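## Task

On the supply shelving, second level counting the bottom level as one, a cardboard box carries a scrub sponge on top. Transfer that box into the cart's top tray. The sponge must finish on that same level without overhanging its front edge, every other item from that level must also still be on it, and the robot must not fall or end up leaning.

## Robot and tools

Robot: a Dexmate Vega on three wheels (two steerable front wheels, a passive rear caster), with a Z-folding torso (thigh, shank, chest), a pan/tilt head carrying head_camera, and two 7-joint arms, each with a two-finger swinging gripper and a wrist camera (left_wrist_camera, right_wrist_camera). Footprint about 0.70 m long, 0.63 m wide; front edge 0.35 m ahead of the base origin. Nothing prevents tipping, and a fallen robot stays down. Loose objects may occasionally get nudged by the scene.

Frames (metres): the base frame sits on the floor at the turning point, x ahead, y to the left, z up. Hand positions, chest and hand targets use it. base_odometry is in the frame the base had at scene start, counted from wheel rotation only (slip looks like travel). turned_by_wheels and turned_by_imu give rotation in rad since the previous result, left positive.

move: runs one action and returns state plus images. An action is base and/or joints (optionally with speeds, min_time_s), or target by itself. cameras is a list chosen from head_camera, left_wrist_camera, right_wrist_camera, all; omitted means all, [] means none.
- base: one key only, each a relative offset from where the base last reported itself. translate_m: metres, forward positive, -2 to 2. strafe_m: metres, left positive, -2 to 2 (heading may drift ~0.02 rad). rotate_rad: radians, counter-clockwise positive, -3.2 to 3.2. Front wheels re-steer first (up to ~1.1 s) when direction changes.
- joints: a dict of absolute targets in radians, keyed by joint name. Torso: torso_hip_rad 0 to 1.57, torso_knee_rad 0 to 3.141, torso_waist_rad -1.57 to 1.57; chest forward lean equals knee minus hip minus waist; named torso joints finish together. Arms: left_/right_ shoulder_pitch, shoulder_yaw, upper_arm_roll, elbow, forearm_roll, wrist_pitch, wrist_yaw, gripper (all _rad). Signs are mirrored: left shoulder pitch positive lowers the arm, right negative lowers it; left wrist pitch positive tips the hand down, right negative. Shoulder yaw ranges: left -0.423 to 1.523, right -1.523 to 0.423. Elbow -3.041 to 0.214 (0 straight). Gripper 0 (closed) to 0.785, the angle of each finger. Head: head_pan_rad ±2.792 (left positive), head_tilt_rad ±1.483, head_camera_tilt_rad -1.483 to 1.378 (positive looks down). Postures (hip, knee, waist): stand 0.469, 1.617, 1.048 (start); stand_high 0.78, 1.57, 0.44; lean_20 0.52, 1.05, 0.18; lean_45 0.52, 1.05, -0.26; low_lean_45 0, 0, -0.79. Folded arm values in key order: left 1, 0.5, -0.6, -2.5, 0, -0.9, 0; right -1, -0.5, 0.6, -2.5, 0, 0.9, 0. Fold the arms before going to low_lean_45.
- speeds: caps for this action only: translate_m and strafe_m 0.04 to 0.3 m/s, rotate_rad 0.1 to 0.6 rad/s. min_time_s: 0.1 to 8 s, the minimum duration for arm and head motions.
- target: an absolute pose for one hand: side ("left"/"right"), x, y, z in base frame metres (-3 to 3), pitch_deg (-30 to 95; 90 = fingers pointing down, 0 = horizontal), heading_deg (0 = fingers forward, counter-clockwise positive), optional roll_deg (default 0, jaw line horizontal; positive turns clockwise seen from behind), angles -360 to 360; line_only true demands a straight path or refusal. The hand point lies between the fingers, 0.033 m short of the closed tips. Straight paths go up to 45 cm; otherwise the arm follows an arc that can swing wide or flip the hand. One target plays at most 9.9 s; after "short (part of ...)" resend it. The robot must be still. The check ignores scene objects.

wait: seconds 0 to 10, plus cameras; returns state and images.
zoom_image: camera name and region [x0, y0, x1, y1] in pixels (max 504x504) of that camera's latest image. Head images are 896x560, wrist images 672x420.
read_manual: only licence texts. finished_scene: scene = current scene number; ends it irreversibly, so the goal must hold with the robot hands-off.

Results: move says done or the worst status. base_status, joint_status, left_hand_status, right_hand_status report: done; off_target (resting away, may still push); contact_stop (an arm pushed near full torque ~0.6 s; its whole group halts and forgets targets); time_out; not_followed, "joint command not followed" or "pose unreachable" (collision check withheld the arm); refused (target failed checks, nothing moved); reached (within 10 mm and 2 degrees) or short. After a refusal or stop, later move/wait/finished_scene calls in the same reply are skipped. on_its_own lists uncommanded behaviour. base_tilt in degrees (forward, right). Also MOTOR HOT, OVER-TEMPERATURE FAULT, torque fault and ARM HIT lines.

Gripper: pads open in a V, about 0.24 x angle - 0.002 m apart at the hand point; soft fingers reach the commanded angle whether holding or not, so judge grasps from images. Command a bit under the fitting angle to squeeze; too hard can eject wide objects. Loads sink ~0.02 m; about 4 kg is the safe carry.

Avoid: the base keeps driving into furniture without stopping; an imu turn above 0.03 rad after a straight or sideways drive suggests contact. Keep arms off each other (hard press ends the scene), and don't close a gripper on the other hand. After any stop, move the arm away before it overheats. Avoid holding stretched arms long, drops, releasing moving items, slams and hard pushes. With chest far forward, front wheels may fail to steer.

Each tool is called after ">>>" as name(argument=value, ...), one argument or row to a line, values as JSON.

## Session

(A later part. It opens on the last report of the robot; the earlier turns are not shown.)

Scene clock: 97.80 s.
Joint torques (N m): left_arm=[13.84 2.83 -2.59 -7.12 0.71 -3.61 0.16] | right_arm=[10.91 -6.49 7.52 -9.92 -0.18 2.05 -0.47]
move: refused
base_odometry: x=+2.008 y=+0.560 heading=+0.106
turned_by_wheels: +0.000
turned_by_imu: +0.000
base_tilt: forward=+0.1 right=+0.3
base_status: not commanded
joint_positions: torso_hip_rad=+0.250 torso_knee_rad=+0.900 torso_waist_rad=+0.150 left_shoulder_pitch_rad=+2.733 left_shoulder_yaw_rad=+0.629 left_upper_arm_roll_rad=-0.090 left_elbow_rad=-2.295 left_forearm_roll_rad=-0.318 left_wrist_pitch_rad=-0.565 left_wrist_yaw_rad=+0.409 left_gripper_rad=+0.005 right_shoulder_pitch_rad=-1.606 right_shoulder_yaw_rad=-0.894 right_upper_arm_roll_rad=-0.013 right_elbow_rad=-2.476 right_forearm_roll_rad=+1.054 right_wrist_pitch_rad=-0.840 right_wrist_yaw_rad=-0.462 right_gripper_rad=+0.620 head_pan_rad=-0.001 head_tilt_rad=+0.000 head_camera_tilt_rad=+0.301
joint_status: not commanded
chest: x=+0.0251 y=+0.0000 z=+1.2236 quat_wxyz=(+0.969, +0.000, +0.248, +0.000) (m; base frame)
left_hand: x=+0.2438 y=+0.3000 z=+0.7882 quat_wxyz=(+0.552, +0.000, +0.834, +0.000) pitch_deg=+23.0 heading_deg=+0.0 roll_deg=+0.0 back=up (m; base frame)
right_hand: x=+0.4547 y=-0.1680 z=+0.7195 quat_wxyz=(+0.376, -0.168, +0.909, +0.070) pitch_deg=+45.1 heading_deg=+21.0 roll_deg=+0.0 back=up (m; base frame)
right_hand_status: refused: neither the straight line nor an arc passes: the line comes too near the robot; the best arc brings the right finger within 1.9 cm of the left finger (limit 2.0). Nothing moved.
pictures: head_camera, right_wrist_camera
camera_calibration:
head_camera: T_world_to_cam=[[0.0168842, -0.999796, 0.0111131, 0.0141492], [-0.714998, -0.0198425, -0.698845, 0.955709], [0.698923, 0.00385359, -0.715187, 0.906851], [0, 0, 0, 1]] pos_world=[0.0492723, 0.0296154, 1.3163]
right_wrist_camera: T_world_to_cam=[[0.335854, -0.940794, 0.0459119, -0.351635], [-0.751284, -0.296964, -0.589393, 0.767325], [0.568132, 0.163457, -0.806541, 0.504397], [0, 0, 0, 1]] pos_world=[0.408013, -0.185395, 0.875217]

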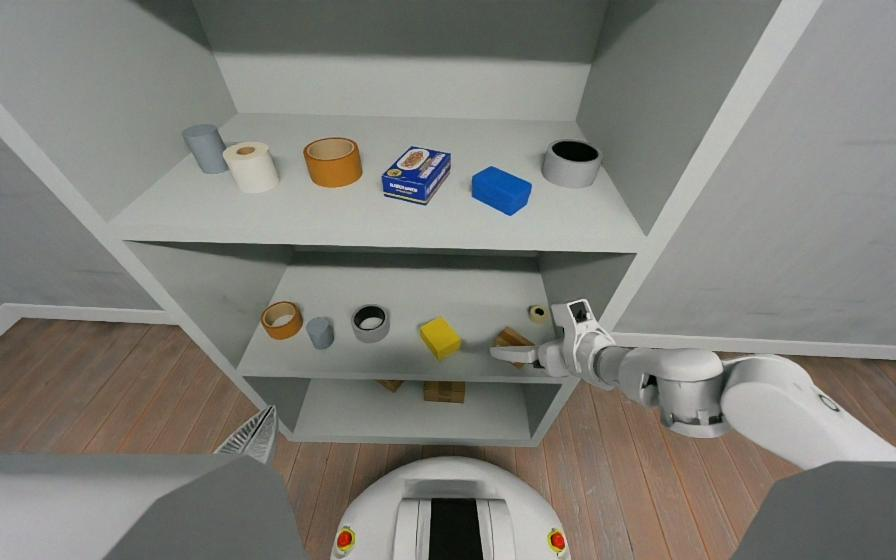

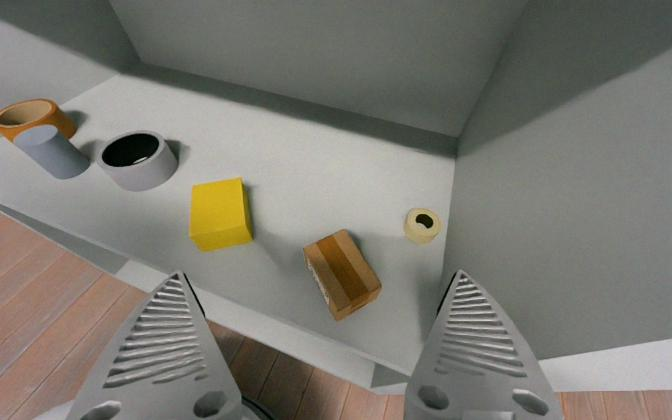

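>>> move(
  target={"side":"right","x":0.42,"y":-0.17,"z":0.76,"pitch_deg":45,"heading_deg":0},
  cameras=["head_camera"],
)

>>> move(
  target={"side":"right","x":0.45,"y":-0.075,"z":0.705,"pitch_deg":50,"heading_deg":-39},
  cameras=["head_camera", "right_wrist_camera"],
)

Scene clock: 103.60 s.
Joint torques (N m): left_arm=[14.6 2.32 -2.93 -7.12 0.82 -3.28 0.25] | right_arm=[-3.47 1.55 0.18 -11.77 -0.14 1.32 -0.21]
move: done
base_odometry: x=+2.008 y=+0.560 heading=+0.106
turned_by_wheels: +0.000
turned_by_imu: +0.001
base_tilt: forward=+0.1 right=+0.3
base_status: not commanded
joint_positions: torso_hip_rad=+0.250 torso_knee_rad=+0.900 torso_waist_rad=+0.150 left_shoulder_pitch_rad=+2.733 left_shoulder_yaw_rad=+0.629 left_upper_arm_roll_rad=-0.090 left_elbow_rad=-2.295 left_forearm_roll_rad=-0.318 left_wrist_pitch_rad=-0.565 left_wrist_yaw_rad=+0.409 left_gripper_rad=+0.005 right_shoulder_pitch_rad=-1.628 right_shoulder_yaw_rad=-0.486 right_upper_arm_roll_rad=-0.135 right_elbow_rad=-2.689 right_forearm_roll_rad=+1.122 right_wrist_pitch_rad=-1.010 right_wrist_yaw_rad=-1.081 right_gripper_rad=+0.620 head_pan_rad=-0.001 head_tilt_rad=+0.000 head_camera_tilt_rad=+0.301
joint_status: not commanded
chest: x=+0.0251 y=+0.0000 z=+1.2236 quat_wxyz=(+0.969, +0.000, +0.248, +0.000) (m; base frame)
left_hand: x=+0.2438 y=+0.3000 z=+0.7882 quat_wxyz=(+0.552, +0.000, +0.834, +0.000) pitch_deg=+23.0 heading_deg=+0.0 roll_deg=+0.0 back=up (m; base frame)
right_hand: x=+0.4204 y=-0.1700 z=+0.7593 quat_wxyz=(+0.383, -0.002, +0.924, +0.001) pitch_deg=+45.0 heading_deg=+0.2 roll_deg=+0.0 back=up (m; base frame)
right_hand_status: reached (straight line, planned for 2.3 s): 1 mm and 0.2 deg off.
pictures: head_camera
camera_calibration:
head_camera: T_world_to_cam=[[0.0168842, -0.999796, 0.0111131, 0.0141492], [-0.714998, -0.0198425, -0.698845, 0.955709], [0.698923, 0.00385359, -0.715187, 0.906851], [0, 0, 0, 1]] pos_world=[0.0492723, 0.0296154, 1.3163]

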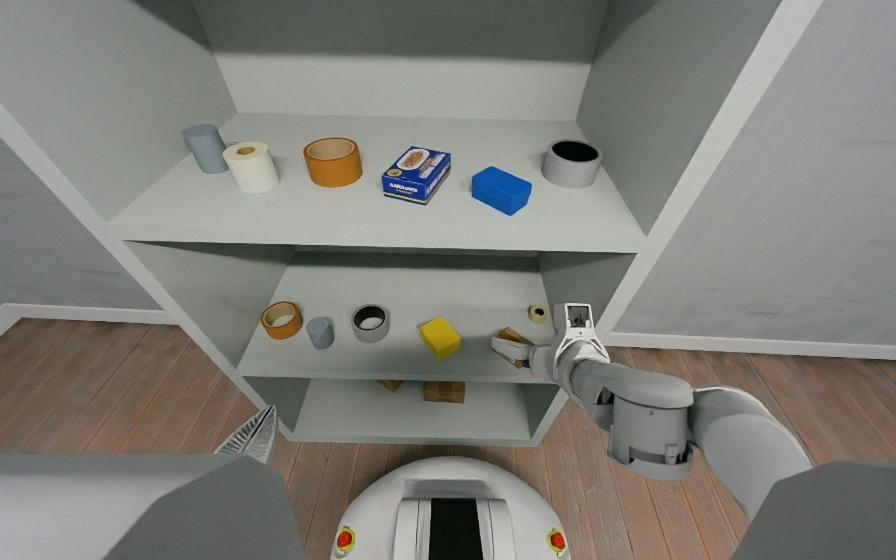

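Scene clock: 103.90 s.
Joint torques (N m): left_arm=[13.09 1.94 -2.44 -6.18 0.74 -3.54 0.35] | right_arm=[-2.88 0.6 0.05 -12.18 -0.15 1.52 -0.28]
move: refused
base_odometry: x=+2.008 y=+0.560 heading=+0.106
turned_by_wheels: +0.000
turned_by_imu: +0.000
base_tilt: forward=+0.2 right=+0.3
base_status: not commanded
joint_positions: torso_hip_rad=+0.250 torso_knee_rad=+0.900 torso_waist_rad=+0.150 left_shoulder_pitch_rad=+2.733 left_shoulder_yaw_rad=+0.629 left_upper_arm_roll_rad=-0.090 left_elbow_rad=-2.295 left_forearm_roll_rad=-0.318 left_wrist_pitch_rad=-0.565 left_wrist_yaw_rad=+0.409 left_gripper_rad=+0.005 right_shoulder_pitch_rad=-1.628 right_shoulder_yaw_rad=-0.484 right_upper_arm_roll_rad=-0.136 right_elbow_rad=-2.689 right_forearm_roll_rad=+1.121 right_wrist_pitch_rad=-1.011 right_wrist_yaw_rad=-1.084 right_gripper_rad=+0.620 head_pan_rad=-0.001 head_tilt_rad=+0.000 head_camera_tilt_rad=+0.301
joint_status: not commanded
chest: x=+0.0251 y=+0.0000 z=+1.2236 quat_wxyz=(+0.969, +0.000, +0.248, +0.000) (m; base frame)
left_hand: x=+0.2438 y=+0.3000 z=+0.7882 quat_wxyz=(+0.552, +0.000, +0.834, +0.000) pitch_deg=+23.0 heading_deg=+0.0 roll_deg=+0.0 back=up (m; base frame)
right_hand: x=+0.4202 y=-0.1700 z=+0.7595 quat_wxyz=(+0.383, -0.001, +0.924, +0.000) pitch_deg=+45.0 heading_deg=+0.1 roll_deg=+0.0 back=up (m; base frame)
right_hand_status: refused: neither the straight line nor an arc passes: the line comes too near the robot; the best arc brings the right wrist within 1.9 cm of the chest (limit 2.0). Nothing moved.
pictures: head_camera, right_wrist_camera
camera_calibration:
head_camera: T_world_to_cam=[[0.0168842, -0.999796, 0.0111131, 0.0141492], [-0.714998, -0.0198425, -0.698845, 0.955709], [0.698923, 0.00385359, -0.715187, 0.906851], [0, 0, 0, 1]] pos_world=[0.0492723, 0.0296154, 1.3163]
right_wrist_camera: T_world_to_cam=[[-0.0216659, -0.998682, 0.0465321, -0.203876], [-0.807053, -0.00999997, -0.590395, 0.837387], [0.590082, -0.0503453, -0.805772, 0.510492], [0, 0, 0, 1]] pos_world=[0.370166, -0.169533, 0.915216]

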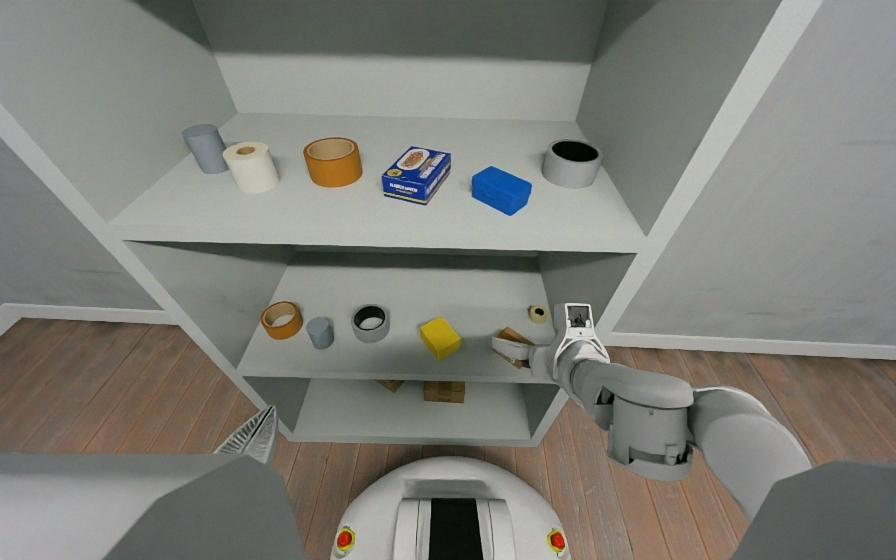

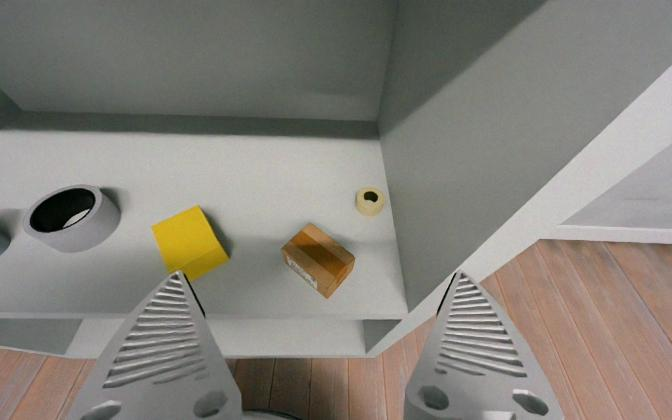

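>>> move(
  target={"side":"right","x":0.28,"y":-0.32,"z":0.75,"pitch_deg":33,"heading_deg":0},
  cameras=[],
)

>>> move(
  joints={"left_gripper_rad":0.6,"right_gripper_rad":0.1},
  cameras=[],
)

>>> move(
  target={"side":"left","x":0.44,"y":-0.065,"z":0.68,"pitch_deg":40,"heading_deg":-39},
  cameras=["head_camera", "left_wrist_camera"],
)

Scene clock: 110.30 s.
Joint torques (N m): left_arm=[14.51 2.57 -2.71 -6.56 0.68 -3.27 0.22] | right_arm=[-11.93 1.82 6.12 -5.46 -0.76 2.99 0.23]
move: done
base_odometry: x=+2.008 y=+0.560 heading=+0.106
turned_by_wheels: +0.000
turned_by_imu: +0.002
base_tilt: forward=+0.2 right=+0.3
base_status: not commanded
joint_positions: torso_hip_rad=+0.250 torso_knee_rad=+0.900 torso_waist_rad=+0.150 left_shoulder_pitch_rad=+2.733 left_shoulder_yaw_rad=+0.629 left_upper_arm_roll_rad=-0.090 left_elbow_rad=-2.295 left_forearm_roll_rad=-0.318 left_wrist_pitch_rad=-0.565 left_wrist_yaw_rad=+0.409 left_gripper_rad=+0.005 right_shoulder_pitch_rad=-2.670 right_shoulder_yaw_rad=-0.578 right_upper_arm_roll_rad=+0.270 right_elbow_rad=-2.464 right_forearm_roll_rad=+0.532 right_wrist_pitch_rad=+0.128 right_wrist_yaw_rad=-0.292 right_gripper_rad=+0.620 head_pan_rad=-0.001 head_tilt_rad=+0.000 head_camera_tilt_rad=+0.301
joint_status: not commanded
chest: x=+0.0251 y=+0.0000 z=+1.2236 quat_wxyz=(+0.969, +0.000, +0.248, +0.000) (m; base frame)
left_hand: x=+0.2438 y=+0.3000 z=+0.7882 quat_wxyz=(+0.552, +0.000, +0.834, +0.000) pitch_deg=+23.0 heading_deg=+0.0 roll_deg=+0.0 back=up (m; base frame)
right_hand: x=+0.2808 y=-0.3192 z=+0.7497 quat_wxyz=(+0.477, +0.001, +0.879, +0.000) pitch_deg=+33.1 heading_deg=+0.0 roll_deg=+0.1 back=up (m; base frame)
right_hand_status: reached (straight line, planned for 4.2 s): 1 mm and 0.1 deg off.
pictures: none
No camera images: "cameras" was empty.

Scene clock: 111.53 s.
Joint torques (N m): left_arm=[13.7 1.83 -2.75 -6.14 0.77 -3.38 0.17] | right_arm=[-13.71 3.28 6.68 -4.84 -0.69 3.57 0.14]
move: done
base_odometry: x=+2.008 y=+0.560 heading=+0.106
turned_by_wheels: +0.000
turned_by_imu: +0.000
base_tilt: forward=+0.2 right=+0.3
base_status: not commanded
joint_positions: torso_hip_rad=+0.250 torso_knee_rad=+0.900 torso_waist_rad=+0.150 left_shoulder_pitch_rad=+2.733 left_shoulder_yaw_rad=+0.629 left_upper_arm_roll_rad=-0.090 left_elbow_rad=-2.295 left_forearm_roll_rad=-0.318 left_wrist_pitch_rad=-0.565 left_wrist_yaw_rad=+0.409 left_gripper_rad=+0.600 right_shoulder_pitch_rad=-2.672 right_shoulder_yaw_rad=-0.577 right_upper_arm_roll_rad=+0.271 right_elbow_rad=-2.462 right_forearm_roll_rad=+0.530 right_wrist_pitch_rad=+0.132 right_wrist_yaw_rad=-0.289 right_gripper_rad=+0.100 head_pan_rad=-0.001 head_tilt_rad=+0.000 head_camera_tilt_rad=+0.301
joint_status: all done
chest: x=+0.0251 y=+0.0000 z=+1.2236 quat_wxyz=(+0.969, +0.000, +0.248, +0.000) (m; base frame)
left_hand: x=+0.2438 y=+0.3000 z=+0.7882 quat_wxyz=(+0.552, +0.000, +0.834, +0.000) pitch_deg=+23.0 heading_deg=+0.0 roll_deg=+0.0 back=up (m; base frame)
right_hand: x=+0.2800 y=-0.3197 z=+0.7498 quat_wxyz=(+0.477, +0.000, +0.879, +0.000) pitch_deg=+33.0 heading_deg=+0.0 roll_deg=+0.0 back=up (m; base frame)
pictures: none
No camera images: "cameras" was empty.

Scene clock: 118.77 s.
Joint torques (N m): left_arm=[-11.06 -5.62 -0.19 -9.45 -0.01 -2.89 0.02] | right_arm=[-12.84 0.75 5.98 -5.64 -0.7 4.08 -0.1]
move: done
base_odometry: x=+2.008 y=+0.560 heading=+0.106
turned_by_wheels: +0.000
turned_by_imu: +0.002
base_tilt: forward=+0.2 right=+0.3
base_status: not commanded
joint_positions: torso_hip_rad=+0.250 torso_knee_rad=+0.900 torso_waist_rad=+0.150 left_shoulder_pitch_rad=+1.278 left_shoulder_yaw_rad=+0.529 left_upper_arm_roll_rad=+0.640 left_elbow_rad=-2.296 left_forearm_roll_rad=-0.441 left_wrist_pitch_rad=+0.904 left_wrist_yaw_rad=+0.242 left_gripper_rad=+0.600 right_shoulder_pitch_rad=-2.672 right_shoulder_yaw_rad=-0.576 right_upper_arm_roll_rad=+0.271 right_elbow_rad=-2.461 right_forearm_roll_rad=+0.530 right_wrist_pitch_rad=+0.133 right_wrist_yaw_rad=-0.289 right_gripper_rad=+0.100 head_pan_rad=-0.001 head_tilt_rad=+0.000 head_camera_tilt_rad=+0.301
joint_status: not commanded
chest: x=+0.0251 y=+0.0000 z=+1.2236 quat_wxyz=(+0.969, +0.000, +0.248, +0.000) (m; base frame)
left_hand: x=+0.4393 y=-0.0635 z=+0.6798 quat_wxyz=(+0.399, +0.301, +0.855, -0.141) pitch_deg=+40.0 heading_deg=-38.8 roll_deg=+0.0 back=up (m; base frame)
left_hand_status: reached (straight line, planned for 5.7 s): 2 mm and 0.2 deg off.
right_hand: x=+0.2799 y=-0.3198 z=+0.7499 quat_wxyz=(+0.477, +0.000, +0.879, +0.000) pitch_deg=+33.0 heading_deg=+0.0 roll_deg=+0.0 back=up (m; base frame)
pictures: head_camera, left_wrist_camera
camera_calibration:
head_camera: T_world_to_cam=[[0.0168845, -0.999796, 0.0111143, 0.0141476], [-0.714947, -0.0198433, -0.698897, 0.955775], [0.698974, 0.00385438, -0.715136, 0.906782], [0, 0, 0, 1]] pos_world=[0.0492726, 0.0296154, 1.3163]
left_wrist_camera: T_world_to_cam=[[-0.62551, -0.779634, 0.0301442, 0.201003], [-0.566563, 0.427319, -0.70456, 0.817809], [0.536418, -0.457788, -0.709004, 0.370802], [0, 0, 0, 1]] pos_world=[0.390165, -0.0230078, 0.833036]

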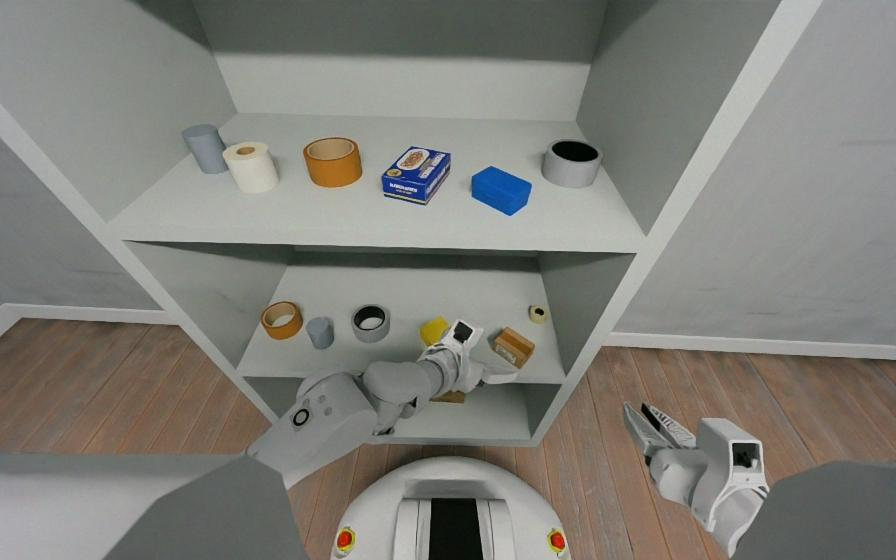

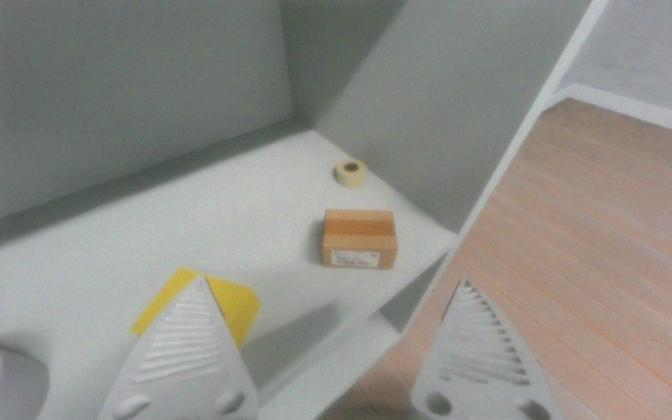

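>>> zoom_image(
  camera="head_camera",
  region=[420, 290, 560, 420],
)

Scaled by 3.600 from the camera's 896x560 image, which has a finer 960x600 frame.

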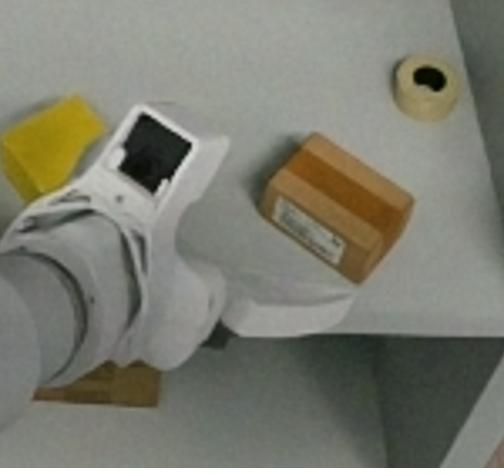

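>>> move(
  target={"side":"left","x":0.471,"y":-0.136,"z":0.635,"pitch_deg":40,"heading_deg":-40,"line_only":true},
  cameras=["head_camera", "left_wrist_camera"],
)

Scene clock: 123.43 s.
Joint torques (N m): left_arm=[-13.44 -10.19 -0.15 -9.08 0.38 -3.04 -0.01] | right_arm=[-12.89 0.68 6.26 -5.44 -0.66 2.32 0.31]
move: done
base_odometry: x=+2.008 y=+0.560 heading=+0.106
turned_by_wheels: +0.000
turned_by_imu: +0.001
base_tilt: forward=+0.1 right=+0.3
base_status: not commanded
joint_positions: torso_hip_rad=+0.250 torso_knee_rad=+0.900 torso_waist_rad=+0.150 left_shoulder_pitch_rad=+1.108 left_shoulder_yaw_rad=+0.338 left_upper_arm_roll_rad=+0.805 left_elbow_rad=-1.963 left_forearm_roll_rad=-0.360 left_wrist_pitch_rad=+0.802 left_wrist_yaw_rad=+0.240 left_gripper_rad=+0.600 right_shoulder_pitch_rad=-2.672 right_shoulder_yaw_rad=-0.576 right_upper_arm_roll_rad=+0.271 right_elbow_rad=-2.461 right_forearm_roll_rad=+0.530 right_wrist_pitch_rad=+0.133 right_wrist_yaw_rad=-0.289 right_gripper_rad=+0.100 head_pan_rad=-0.001 head_tilt_rad=+0.000 head_camera_tilt_rad=+0.301
joint_status: not commanded
chest: x=+0.0251 y=+0.0000 z=+1.2236 quat_wxyz=(+0.969, +0.000, +0.248, +0.000) (m; base frame)
left_hand: x=+0.4704 y=-0.1345 z=+0.6352 quat_wxyz=(+0.397, +0.310, +0.852, -0.144) pitch_deg=+40.1 heading_deg=-40.0 roll_deg=+0.0 back=up (m; base frame)
left_hand_status: reached (straight line, planned for 1.4 s): 2 mm and 0.1 deg off.
right_hand: x=+0.2799 y=-0.3198 z=+0.7499 quat_wxyz=(+0.477, +0.000, +0.879, +0.000) pitch_deg=+33.0 heading_deg=+0.0 roll_deg=+0.0 back=up (m; base frame)
pictures: head_camera, left_wrist_camera
camera_calibration:
head_camera: T_world_to_cam=[[0.0168845, -0.999796, 0.0111143, 0.0141476], [-0.714947, -0.0198433, -0.698897, 0.955775], [0.698974, 0.00385438, -0.715136, 0.906782], [0, 0, 0, 1]] pos_world=[0.0492726, 0.0296154, 1.3163]
left_wrist_camera: T_world_to_cam=[[-0.640394, -0.767439, 0.0305411, 0.17486], [-0.559077, 0.438523, -0.703655, 0.831689], [0.526619, -0.467691, -0.709885, 0.293785], [0, 0, 0, 1]] pos_world=[0.422245, -0.0931202, 0.788435]

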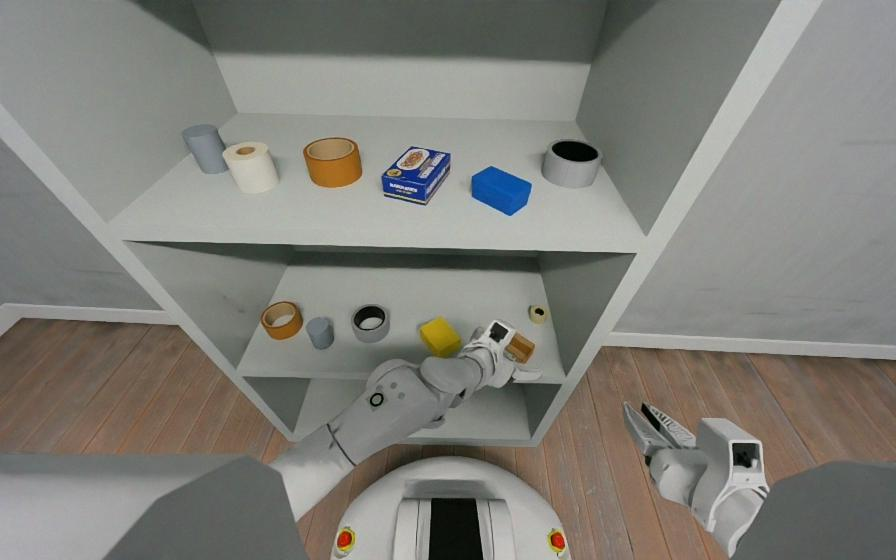

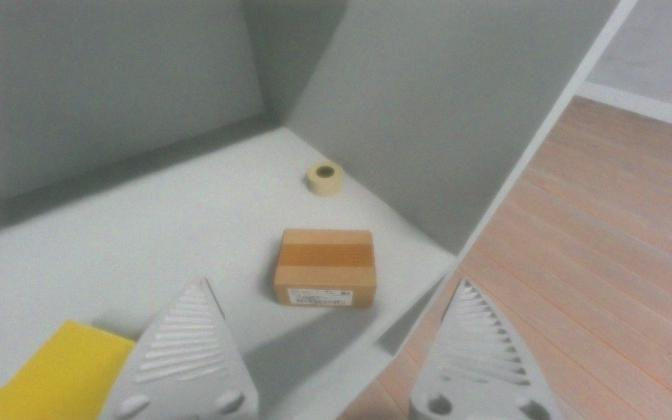

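>>> move(
  target={"side":"left","x":0.541,"y":-0.188,"z":0.555,"pitch_deg":40,"heading_deg":-40,"line_only":true},
  cameras=["head_camera", "left_wrist_camera"],
)

Scene clock: 128.03 s.
Joint torques (N m): left_arm=[-11.04 -10.43 2.45 -1.96 0.46 0.28 0.07] | right_arm=[-9.74 1.35 5.57 -5.63 -0.67 2.59 0.3]
move: done
base_odometry: x=+2.008 y=+0.560 heading=+0.106
turned_by_wheels: +0.000
turned_by_imu: +0.001
base_tilt: forward=+0.1 right=+0.3
base_status: not commanded
joint_positions: torso_hip_rad=+0.250 torso_knee_rad=+0.900 torso_waist_rad=+0.150 left_shoulder_pitch_rad=+0.871 left_shoulder_yaw_rad=+0.075 left_upper_arm_roll_rad=+0.891 left_elbow_rad=-1.271 left_forearm_roll_rad=-0.302 left_wrist_pitch_rad=+0.466 left_wrist_yaw_rad=+0.143 left_gripper_rad=+0.600 right_shoulder_pitch_rad=-2.672 right_shoulder_yaw_rad=-0.576 right_upper_arm_roll_rad=+0.271 right_elbow_rad=-2.461 right_forearm_roll_rad=+0.530 right_wrist_pitch_rad=+0.133 right_wrist_yaw_rad=-0.289 right_gripper_rad=+0.100 head_pan_rad=-0.001 head_tilt_rad=+0.000 head_camera_tilt_rad=+0.301
joint_status: not commanded
chest: x=+0.0249 y=+0.0000 z=+1.2237 quat_wxyz=(+0.969, +0.000, +0.247, +0.000) (m; base frame)
left_hand: x=+0.5408 y=-0.1878 z=+0.5561 quat_wxyz=(+0.398, +0.310, +0.852, -0.145) pitch_deg=+39.9 heading_deg=-40.0 roll_deg=+0.0 back=up (m; base frame)
left_hand_status: reached (straight line, planned for 2.5 s): 1 mm and 0.1 deg off.
right_hand: x=+0.2799 y=-0.3198 z=+0.7500 quat_wxyz=(+0.477, +0.000, +0.879, +0.000) pitch_deg=+33.0 heading_deg=+0.0 roll_deg=+0.0 back=up (m; base frame)
pictures: head_camera, left_wrist_camera
camera_calibration:
head_camera: T_world_to_cam=[[0.0168798, -0.999796, 0.0111216, 0.0141421], [-0.714651, -0.0198435, -0.6992, 0.956016], [0.699278, 0.00385427, -0.71484, 0.906657], [0, 0, 0, 1]] pos_world=[0.0489744, 0.0296154, 1.3164]
left_wrist_camera: T_world_to_cam=[[-0.640795, -0.76711, 0.0303865, 0.18185], [-0.557706, 0.437942, -0.705104, 0.838662], [0.527585, -0.468774, -0.708453, 0.174209], [0, 0, 0, 1]] pos_world=[0.492345, -0.146121, 0.709237]

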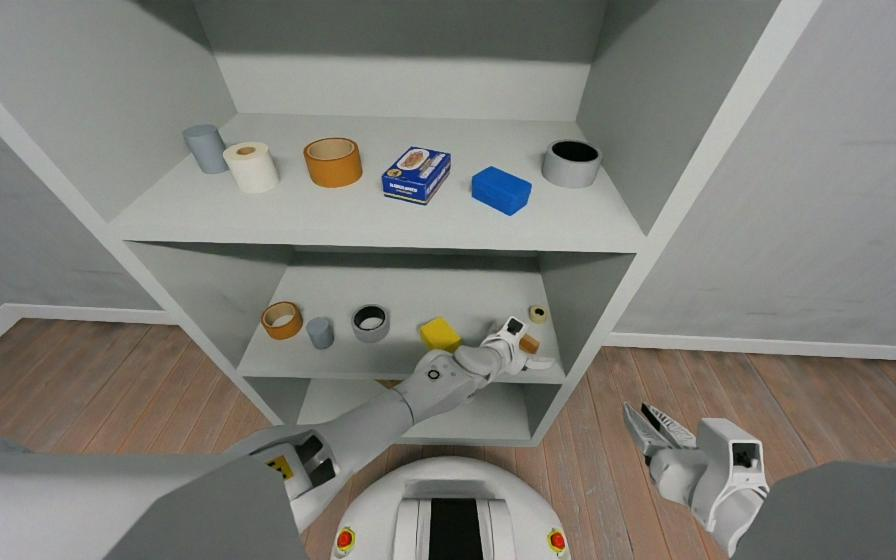

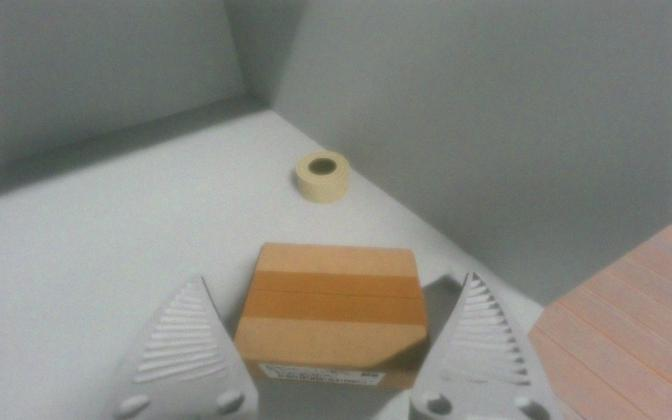

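>>> move(
  target={"side":"left","x":0.541,"y":-0.188,"z":0.562,"pitch_deg":40,"heading_deg":-40,"line_only":true},
  cameras=[],
)

>>> move(
  joints={"left_gripper_rad":0.28},
  cameras=["left_wrist_camera"],
)

Scene clock: 129.63 s.
Joint torques (N m): left_arm=[-11.1 -5.36 -4.6 -8.03 0.29 -1.91 0.62] | right_arm=[-11.99 0.5 5.03 -4.62 -0.52 2.48 0.05]
move: done
base_odometry: x=+2.008 y=+0.560 heading=+0.106
turned_by_wheels: +0.000
turned_by_imu: +0.000
base_tilt: forward=+0.1 right=+0.3
base_status: not commanded
joint_positions: torso_hip_rad=+0.250 torso_knee_rad=+0.900 torso_waist_rad=+0.150 left_shoulder_pitch_rad=+0.873 left_shoulder_yaw_rad=+0.080 left_upper_arm_roll_rad=+0.888 left_elbow_rad=-1.298 left_forearm_roll_rad=-0.305 left_wrist_pitch_rad=+0.489 left_wrist_yaw_rad=+0.147 left_gripper_rad=+0.600 right_shoulder_pitch_rad=-2.672 right_shoulder_yaw_rad=-0.576 right_upper_arm_roll_rad=+0.271 right_elbow_rad=-2.461 right_forearm_roll_rad=+0.530 right_wrist_pitch_rad=+0.133 right_wrist_yaw_rad=-0.289 right_gripper_rad=+0.100 head_pan_rad=-0.001 head_tilt_rad=+0.000 head_camera_tilt_rad=+0.301
joint_status: not commanded
chest: x=+0.0249 y=+0.0000 z=+1.2237 quat_wxyz=(+0.969, +0.000, +0.247, +0.000) (m; base frame)
left_hand: x=+0.5407 y=-0.1881 z=+0.5609 quat_wxyz=(+0.397, +0.310, +0.852, -0.145) pitch_deg=+40.0 heading_deg=-40.0 roll_deg=+0.0 back=up (m; base frame)
left_hand_status: reached (straight line, planned for 0.4 s): 1 mm and 0.0 deg off.
right_hand: x=+0.2799 y=-0.3198 z=+0.7500 quat_wxyz=(+0.477, +0.000, +0.879, +0.000) pitch_deg=+33.0 heading_deg=+0.0 roll_deg=+0.0 back=up (m; base frame)
pictures: none
No camera images: "cameras" was empty.

Scene clock: 130.50 s.
Joint torques (N m): left_arm=[-4.91 1.04 -4.36 -4.38 0.79 0.3 1.27] | right_arm=[-12.22 0.6 6.08 -5.99 -0.75 2.86 0.1]
move: done
base_odometry: x=+2.008 y=+0.560 heading=+0.106
turned_by_wheels: +0.000
turned_by_imu: +0.000
base_tilt: forward=+0.2 right=+0.3
base_status: not commanded
joint_positions: torso_hip_rad=+0.250 torso_knee_rad=+0.900 torso_waist_rad=+0.150 left_shoulder_pitch_rad=+0.873 left_shoulder_yaw_rad=+0.081 left_upper_arm_roll_rad=+0.888 left_elbow_rad=-1.303 left_forearm_roll_rad=-0.305 left_wrist_pitch_rad=+0.491 left_wrist_yaw_rad=+0.147 left_gripper_rad=+0.281 right_shoulder_pitch_rad=-2.672 right_shoulder_yaw_rad=-0.576 right_upper_arm_roll_rad=+0.271 right_elbow_rad=-2.461 right_forearm_roll_rad=+0.530 right_wrist_pitch_rad=+0.133 right_wrist_yaw_rad=-0.289 right_gripper_rad=+0.100 head_pan_rad=-0.001 head_tilt_rad=+0.000 head_camera_tilt_rad=+0.301
joint_status: all done
chest: x=+0.0249 y=+0.0000 z=+1.2237 quat_wxyz=(+0.969, +0.000, +0.247, +0.000) (m; base frame)
left_hand: x=+0.5409 y=-0.1886 z=+0.5623 quat_wxyz=(+0.397, +0.310, +0.851, -0.145) pitch_deg=+39.9 heading_deg=-40.1 roll_deg=+0.0 back=up (m; base frame)
right_hand: x=+0.2799 y=-0.3198 z=+0.7500 quat_wxyz=(+0.477, +0.000, +0.879, +0.000) pitch_deg=+33.0 heading_deg=+0.0 roll_deg=+0.0 back=up (m; base frame)
pictures: left_wrist_camera
camera_calibration:
left_wrist_camera: T_world_to_cam=[[-0.641622, -0.766398, 0.0309011, 0.181383], [-0.557495, 0.438303, -0.705046, 0.843459], [0.526802, -0.4696, -0.708488, 0.178359], [0, 0, 0, 1]] pos_world=[0.492644, -0.146922, 0.715437]

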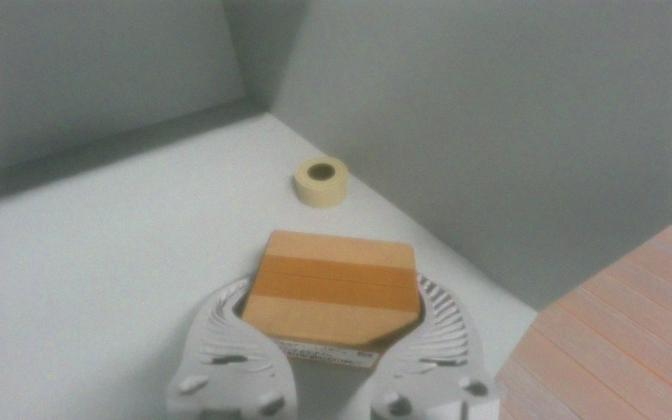

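>>> move(
  target={"side":"left","x":0.535,"y":-0.183,"z":0.63,"pitch_deg":40,"heading_deg":-40,"line_only":true},
  cameras=["left_wrist_camera","head_camera"],
)

>>> move(
  target={"side":"left","x":0.40,"y":-0.06,"z":0.73,"pitch_deg":40,"heading_deg":-40,"line_only":true},
  cameras=["left_wrist_camera","head_camera"],
)

Scene clock: 133.87 s.
Joint torques (N m): left_arm=[-10.67 -6.95 -4.69 -11.45 0.01 -3.01 0.19] | right_arm=[-12.44 2.94 4.87 -4.72 -0.58 3.41 0.04]
move: done
base_odometry: x=+2.008 y=+0.560 heading=+0.106
turned_by_wheels: +0.000
turned_by_imu: +0.001
base_tilt: forward=+0.1 right=+0.3
base_status: not commanded
joint_positions: torso_hip_rad=+0.250 torso_knee_rad=+0.900 torso_waist_rad=+0.150 left_shoulder_pitch_rad=+0.915 left_shoulder_yaw_rad=+0.150 left_upper_arm_roll_rad=+0.842 left_elbow_rad=-1.646 left_forearm_roll_rad=-0.347 left_wrist_pitch_rad=+0.756 left_wrist_yaw_rad=+0.203 left_gripper_rad=+0.281 right_shoulder_pitch_rad=-2.672 right_shoulder_yaw_rad=-0.576 right_upper_arm_roll_rad=+0.271 right_elbow_rad=-2.461 right_forearm_roll_rad=+0.530 right_wrist_pitch_rad=+0.133 right_wrist_yaw_rad=-0.289 right_gripper_rad=+0.100 head_pan_rad=-0.001 head_tilt_rad=+0.000 head_camera_tilt_rad=+0.301
joint_status: not commanded
chest: x=+0.0249 y=+0.0000 z=+1.2237 quat_wxyz=(+0.969, +0.000, +0.247, +0.000) (m; base frame)
left_hand: x=+0.5349 y=-0.1831 z=+0.6285 quat_wxyz=(+0.397, +0.310, +0.852, -0.145) pitch_deg=+40.0 heading_deg=-40.0 roll_deg=+0.0 back=up (m; base frame)
left_hand_status: reached (straight line, planned for 1.4 s): 2 mm and 0.0 deg off.
right_hand: x=+0.2799 y=-0.3198 z=+0.7500 quat_wxyz=(+0.477, +0.000, +0.879, +0.000) pitch_deg=+33.0 heading_deg=+0.0 roll_deg=+0.0 back=up (m; base frame)
pictures: head_camera, left_wrist_camera
camera_calibration:
head_camera: T_world_to_cam=[[0.0168814, -0.999796, 0.0111192, 0.0141435], [-0.71475, -0.0198434, -0.699099, 0.955959], [0.699176, 0.00385431, -0.714939, 0.906723], [0, 0, 0, 1]] pos_world=[0.0490738, 0.0296154, 1.3164]
left_wrist_camera: T_world_to_cam=[[-0.641204, -0.766763, 0.0305302, 0.179569], [-0.558538, 0.439055, -0.703751, 0.884235], [0.526206, -0.4683, -0.70979, 0.232372], [0, 0, 0, 1]] pos_world=[0.486744, -0.141721, 0.781735]

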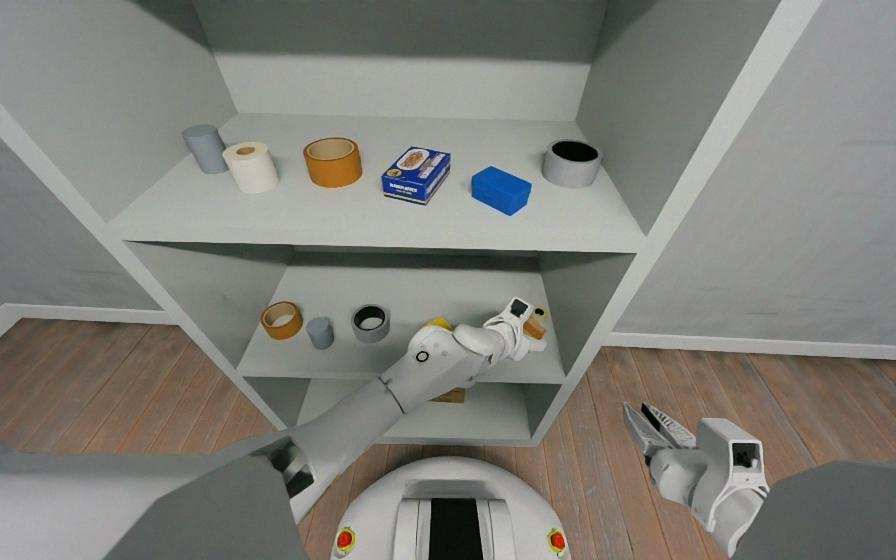

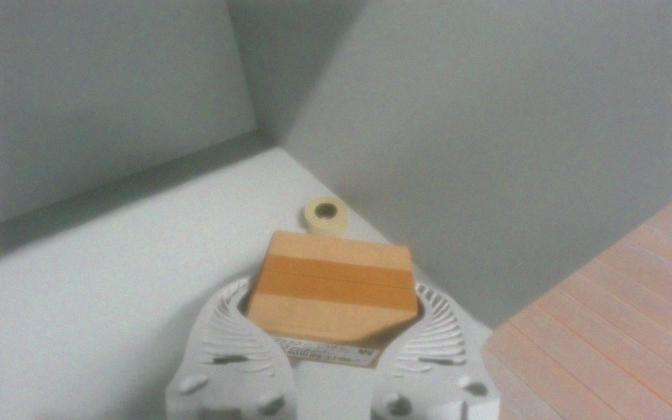

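Scene clock: 138.53 s.
Joint torques (N m): left_arm=[-1.8 0.48 -4.39 -11.6 -0.07 -2.31 0.32] | right_arm=[-10.79 1.77 5.86 -4.99 -0.77 3.34 0.15]
move: done
base_odometry: x=+2.008 y=+0.560 heading=+0.106
turned_by_wheels: +0.000
turned_by_imu: +0.001
base_tilt: forward=+0.2 right=+0.3
base_status: not commanded
joint_positions: torso_hip_rad=+0.250 torso_knee_rad=+0.900 torso_waist_rad=+0.150 left_shoulder_pitch_rad=+1.365 left_shoulder_yaw_rad=+0.548 left_upper_arm_roll_rad=+0.582 left_elbow_rad=-2.529 left_forearm_roll_rad=-0.479 left_wrist_pitch_rad=+1.065 left_wrist_yaw_rad=+0.289 left_gripper_rad=+0.281 right_shoulder_pitch_rad=-2.672 right_shoulder_yaw_rad=-0.576 right_upper_arm_roll_rad=+0.271 right_elbow_rad=-2.461 right_forearm_roll_rad=+0.530 right_wrist_pitch_rad=+0.133 right_wrist_yaw_rad=-0.289 right_gripper_rad=+0.100 head_pan_rad=-0.001 head_tilt_rad=+0.000 head_camera_tilt_rad=+0.301
joint_status: not commanded
chest: x=+0.0249 y=+0.0000 z=+1.2237 quat_wxyz=(+0.969, +0.000, +0.247, +0.000) (m; base frame)
left_hand: x=+0.4009 y=-0.0607 z=+0.7288 quat_wxyz=(+0.397, +0.310, +0.852, -0.145) pitch_deg=+40.0 heading_deg=-40.0 roll_deg=+0.0 back=up (m; base frame)
left_hand_status: reached (straight line, planned for 3.1 s): 2 mm and 0.0 deg off.
right_hand: x=+0.2799 y=-0.3198 z=+0.7500 quat_wxyz=(+0.477, +0.000, +0.879, +0.000) pitch_deg=+33.0 heading_deg=+0.0 roll_deg=+0.0 back=up (m; base frame)
pictures: head_camera, left_wrist_camera
camera_calibration:
head_camera: T_world_to_cam=[[0.0168814, -0.999796, 0.0111192, 0.0141435], [-0.71475, -0.0198434, -0.699099, 0.955959], [0.699176, 0.00385431, -0.714939, 0.906723], [0, 0, 0, 1]] pos_world=[0.0490738, 0.0296154, 1.3164]
left_wrist_camera: T_world_to_cam=[[-0.640818, -0.767078, 0.0307262, 0.184199], [-0.558779, 0.438611, -0.703837, 0.826346], [0.526421, -0.4682, -0.709697, 0.431286], [0, 0, 0, 1]] pos_world=[0.352744, -0.0192207, 0.882035]

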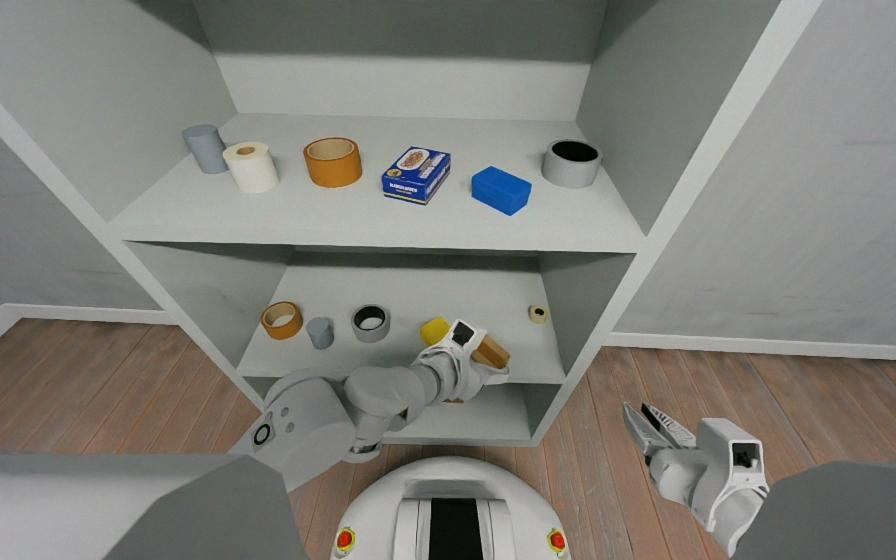

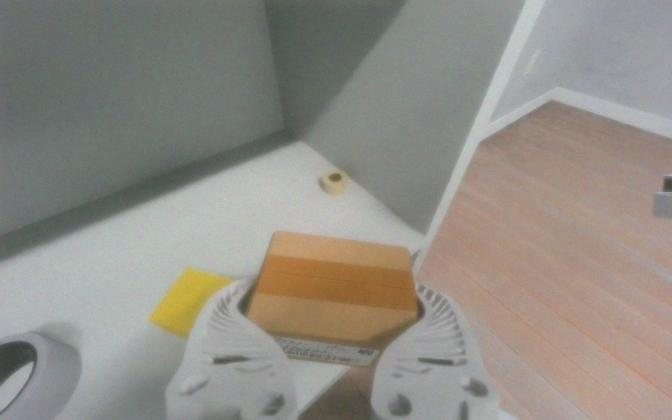

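>>> move(
  base={"translate_m": -0.5},
  cameras=["head_camera"],
)

>>> move(
  base={"rotate_rad": -2.73},
  joints={"head_camera_tilt_rad": 0},
  cameras=["head_camera","left_wrist_camera"],
)

Scene clock: 142.67 s.
Joint torques (N m): left_arm=[-2.08 0.68 -3.97 -10.46 0.03 -3.37 0.16] | right_arm=[-11.49 1.8 5.82 -5.81 -0.57 3.2 0.17]
move: done
base_odometry: x=+1.511 y=+0.509 heading=+0.105
turned_by_wheels: -0.001
turned_by_imu: +0.003
base_tilt: forward=+0.2 right=+0.3
base_status: done
joint_positions: torso_hip_rad=+0.250 torso_knee_rad=+0.900 torso_waist_rad=+0.150 left_shoulder_pitch_rad=+1.369 left_shoulder_yaw_rad=+0.550 left_upper_arm_roll_rad=+0.579 left_elbow_rad=-2.534 left_forearm_roll_rad=-0.481 left_wrist_pitch_rad=+1.066 left_wrist_yaw_rad=+0.290 left_gripper_rad=+0.281 right_shoulder_pitch_rad=-2.672 right_shoulder_yaw_rad=-0.576 right_upper_arm_roll_rad=+0.271 right_elbow_rad=-2.461 right_forearm_roll_rad=+0.530 right_wrist_pitch_rad=+0.133 right_wrist_yaw_rad=-0.289 right_gripper_rad=+0.100 head_pan_rad=-0.001 head_tilt_rad=+0.000 head_camera_tilt_rad=+0.301
joint_status: not commanded
chest: x=+0.0250 y=+0.0000 z=+1.2236 quat_wxyz=(+0.969, +0.000, +0.247, +0.000) (m; base frame)
left_hand: x=+0.3998 y=-0.0600 z=+0.7296 quat_wxyz=(+0.397, +0.310, +0.852, -0.145) pitch_deg=+40.0 heading_deg=-40.0 roll_deg=+0.0 back=up (m; base frame)
right_hand: x=+0.2799 y=-0.3198 z=+0.7499 quat_wxyz=(+0.477, +0.000, +0.879, +0.000) pitch_deg=+33.0 heading_deg=+0.0 roll_deg=+0.0 back=up (m; base frame)
pictures: head_camera
camera_calibration:
head_camera: T_world_to_cam=[[0.0168829, -0.999796, 0.0111167, 0.014145], [-0.714849, -0.0198434, -0.698998, 0.955902], [0.699075, 0.00385434, -0.715038, 0.906788], [0, 0, 0, 1]] pos_world=[0.0491732, 0.0296154, 1.3164]

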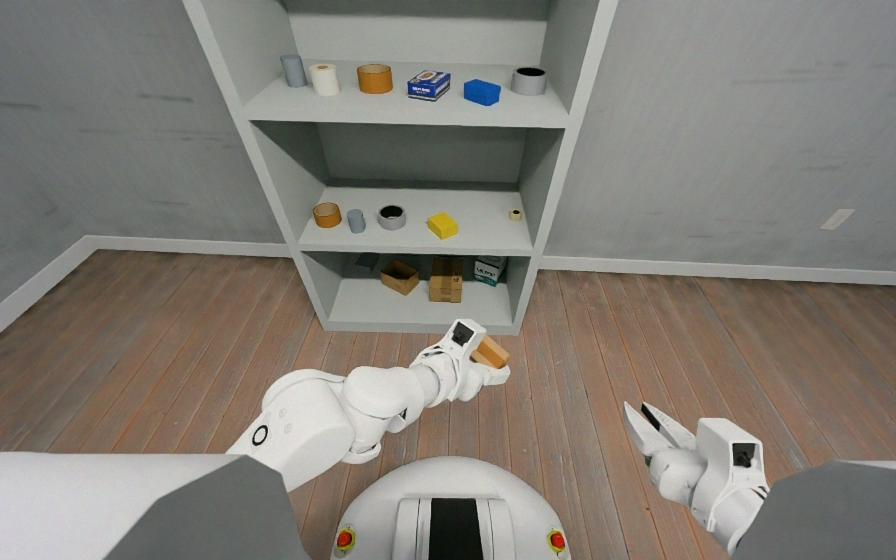

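Scene clock: 148.77 s.
Joint torques (N m): left_arm=[-2.56 0.63 -4.26 -11.37 0.14 -2.73 0.25] | right_arm=[-10.98 1.66 4.53 -5.32 -0.92 3.11 0.39]
move: done
base_odometry: x=+1.510 y=+0.509 heading=-2.622
turned_by_wheels: -2.727
turned_by_imu: -2.652
base_tilt: forward=+0.1 right=+0.3
base_status: done
joint_positions: torso_hip_rad=+0.250 torso_knee_rad=+0.900 torso_waist_rad=+0.150 left_shoulder_pitch_rad=+1.369 left_shoulder_yaw_rad=+0.551 left_upper_arm_roll_rad=+0.579 left_elbow_rad=-2.534 left_forearm_roll_rad=-0.481 left_wrist_pitch_rad=+1.066 left_wrist_yaw_rad=+0.290 left_gripper_rad=+0.281 right_shoulder_pitch_rad=-2.672 right_shoulder_yaw_rad=-0.576 right_upper_arm_roll_rad=+0.271 right_elbow_rad=-2.461 right_forearm_roll_rad=+0.530 right_wrist_pitch_rad=+0.133 right_wrist_yaw_rad=-0.289 right_gripper_rad=+0.100 head_pan_rad=-0.001 head_tilt_rad=+0.000 head_camera_tilt_rad=+0.001
joint_status: all done
chest: x=+0.0250 y=+0.0000 z=+1.2236 quat_wxyz=(+0.969, +0.000, +0.247, +0.000) (m; base frame)
left_hand: x=+0.3998 y=-0.0600 z=+0.7296 quat_wxyz=(+0.397, +0.310, +0.852, -0.145) pitch_deg=+40.0 heading_deg=-40.0 roll_deg=+0.0 back=up (m; base frame)
right_hand: x=+0.2799 y=-0.3198 z=+0.7499 quat_wxyz=(+0.477, +0.000, +0.879, +0.000) pitch_deg=+33.0 heading_deg=+0.0 roll_deg=+0.0 back=up (m; base frame)
pictures: head_camera, left_wrist_camera
camera_calibration:
head_camera: T_world_to_cam=[[0.0129416, -0.999792, 0.0157824, 0.00797485], [-0.476432, -0.0200425, -0.878983, 1.19446], [0.879116, 0.00385622, -0.476592, 0.596003], [0, 0, 0, 1]] pos_world=[0.0450211, 0.0296148, 1.33383]
left_wrist_camera: T_world_to_cam=[[-0.641217, -0.766756, 0.0304323, 0.184409], [-0.558422, 0.439057, -0.703843, 0.825945], [0.526314, -0.46831, -0.709704, 0.432874], [0, 0, 0, 1]] pos_world=[0.351644, -0.018521, 0.882935]

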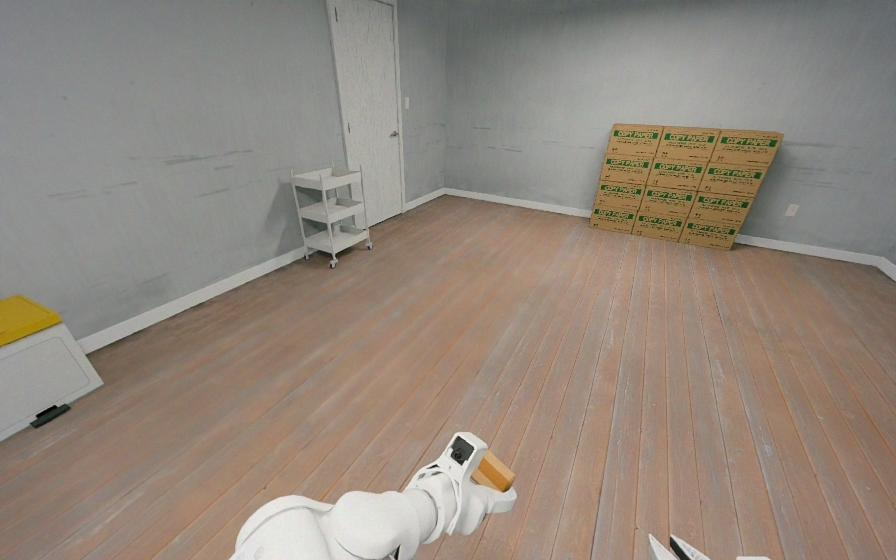

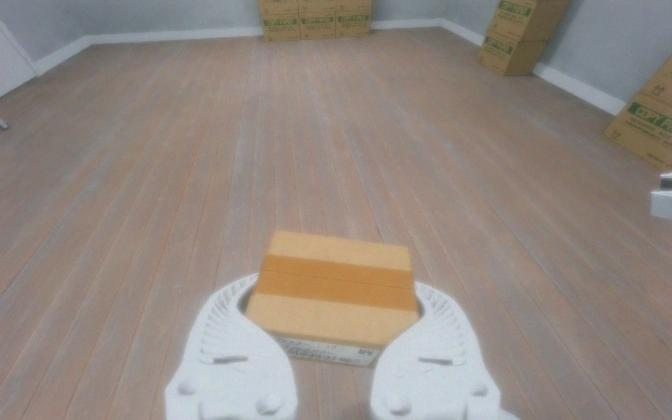

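>>> zoom_image(
  camera="head_camera",
  region=[270, 150, 400, 280],
)

Scaled by 3.877 from the camera's 896x560 image, which has a finer 960x600 frame.

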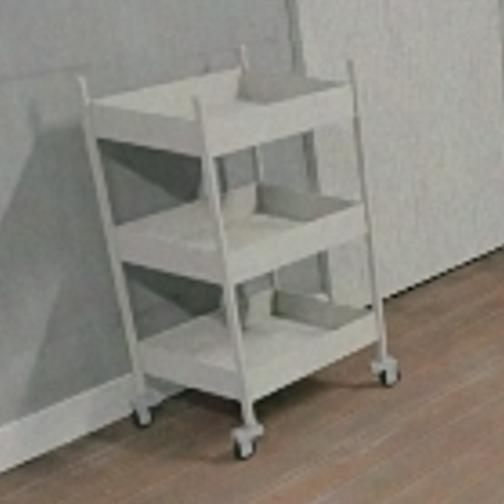

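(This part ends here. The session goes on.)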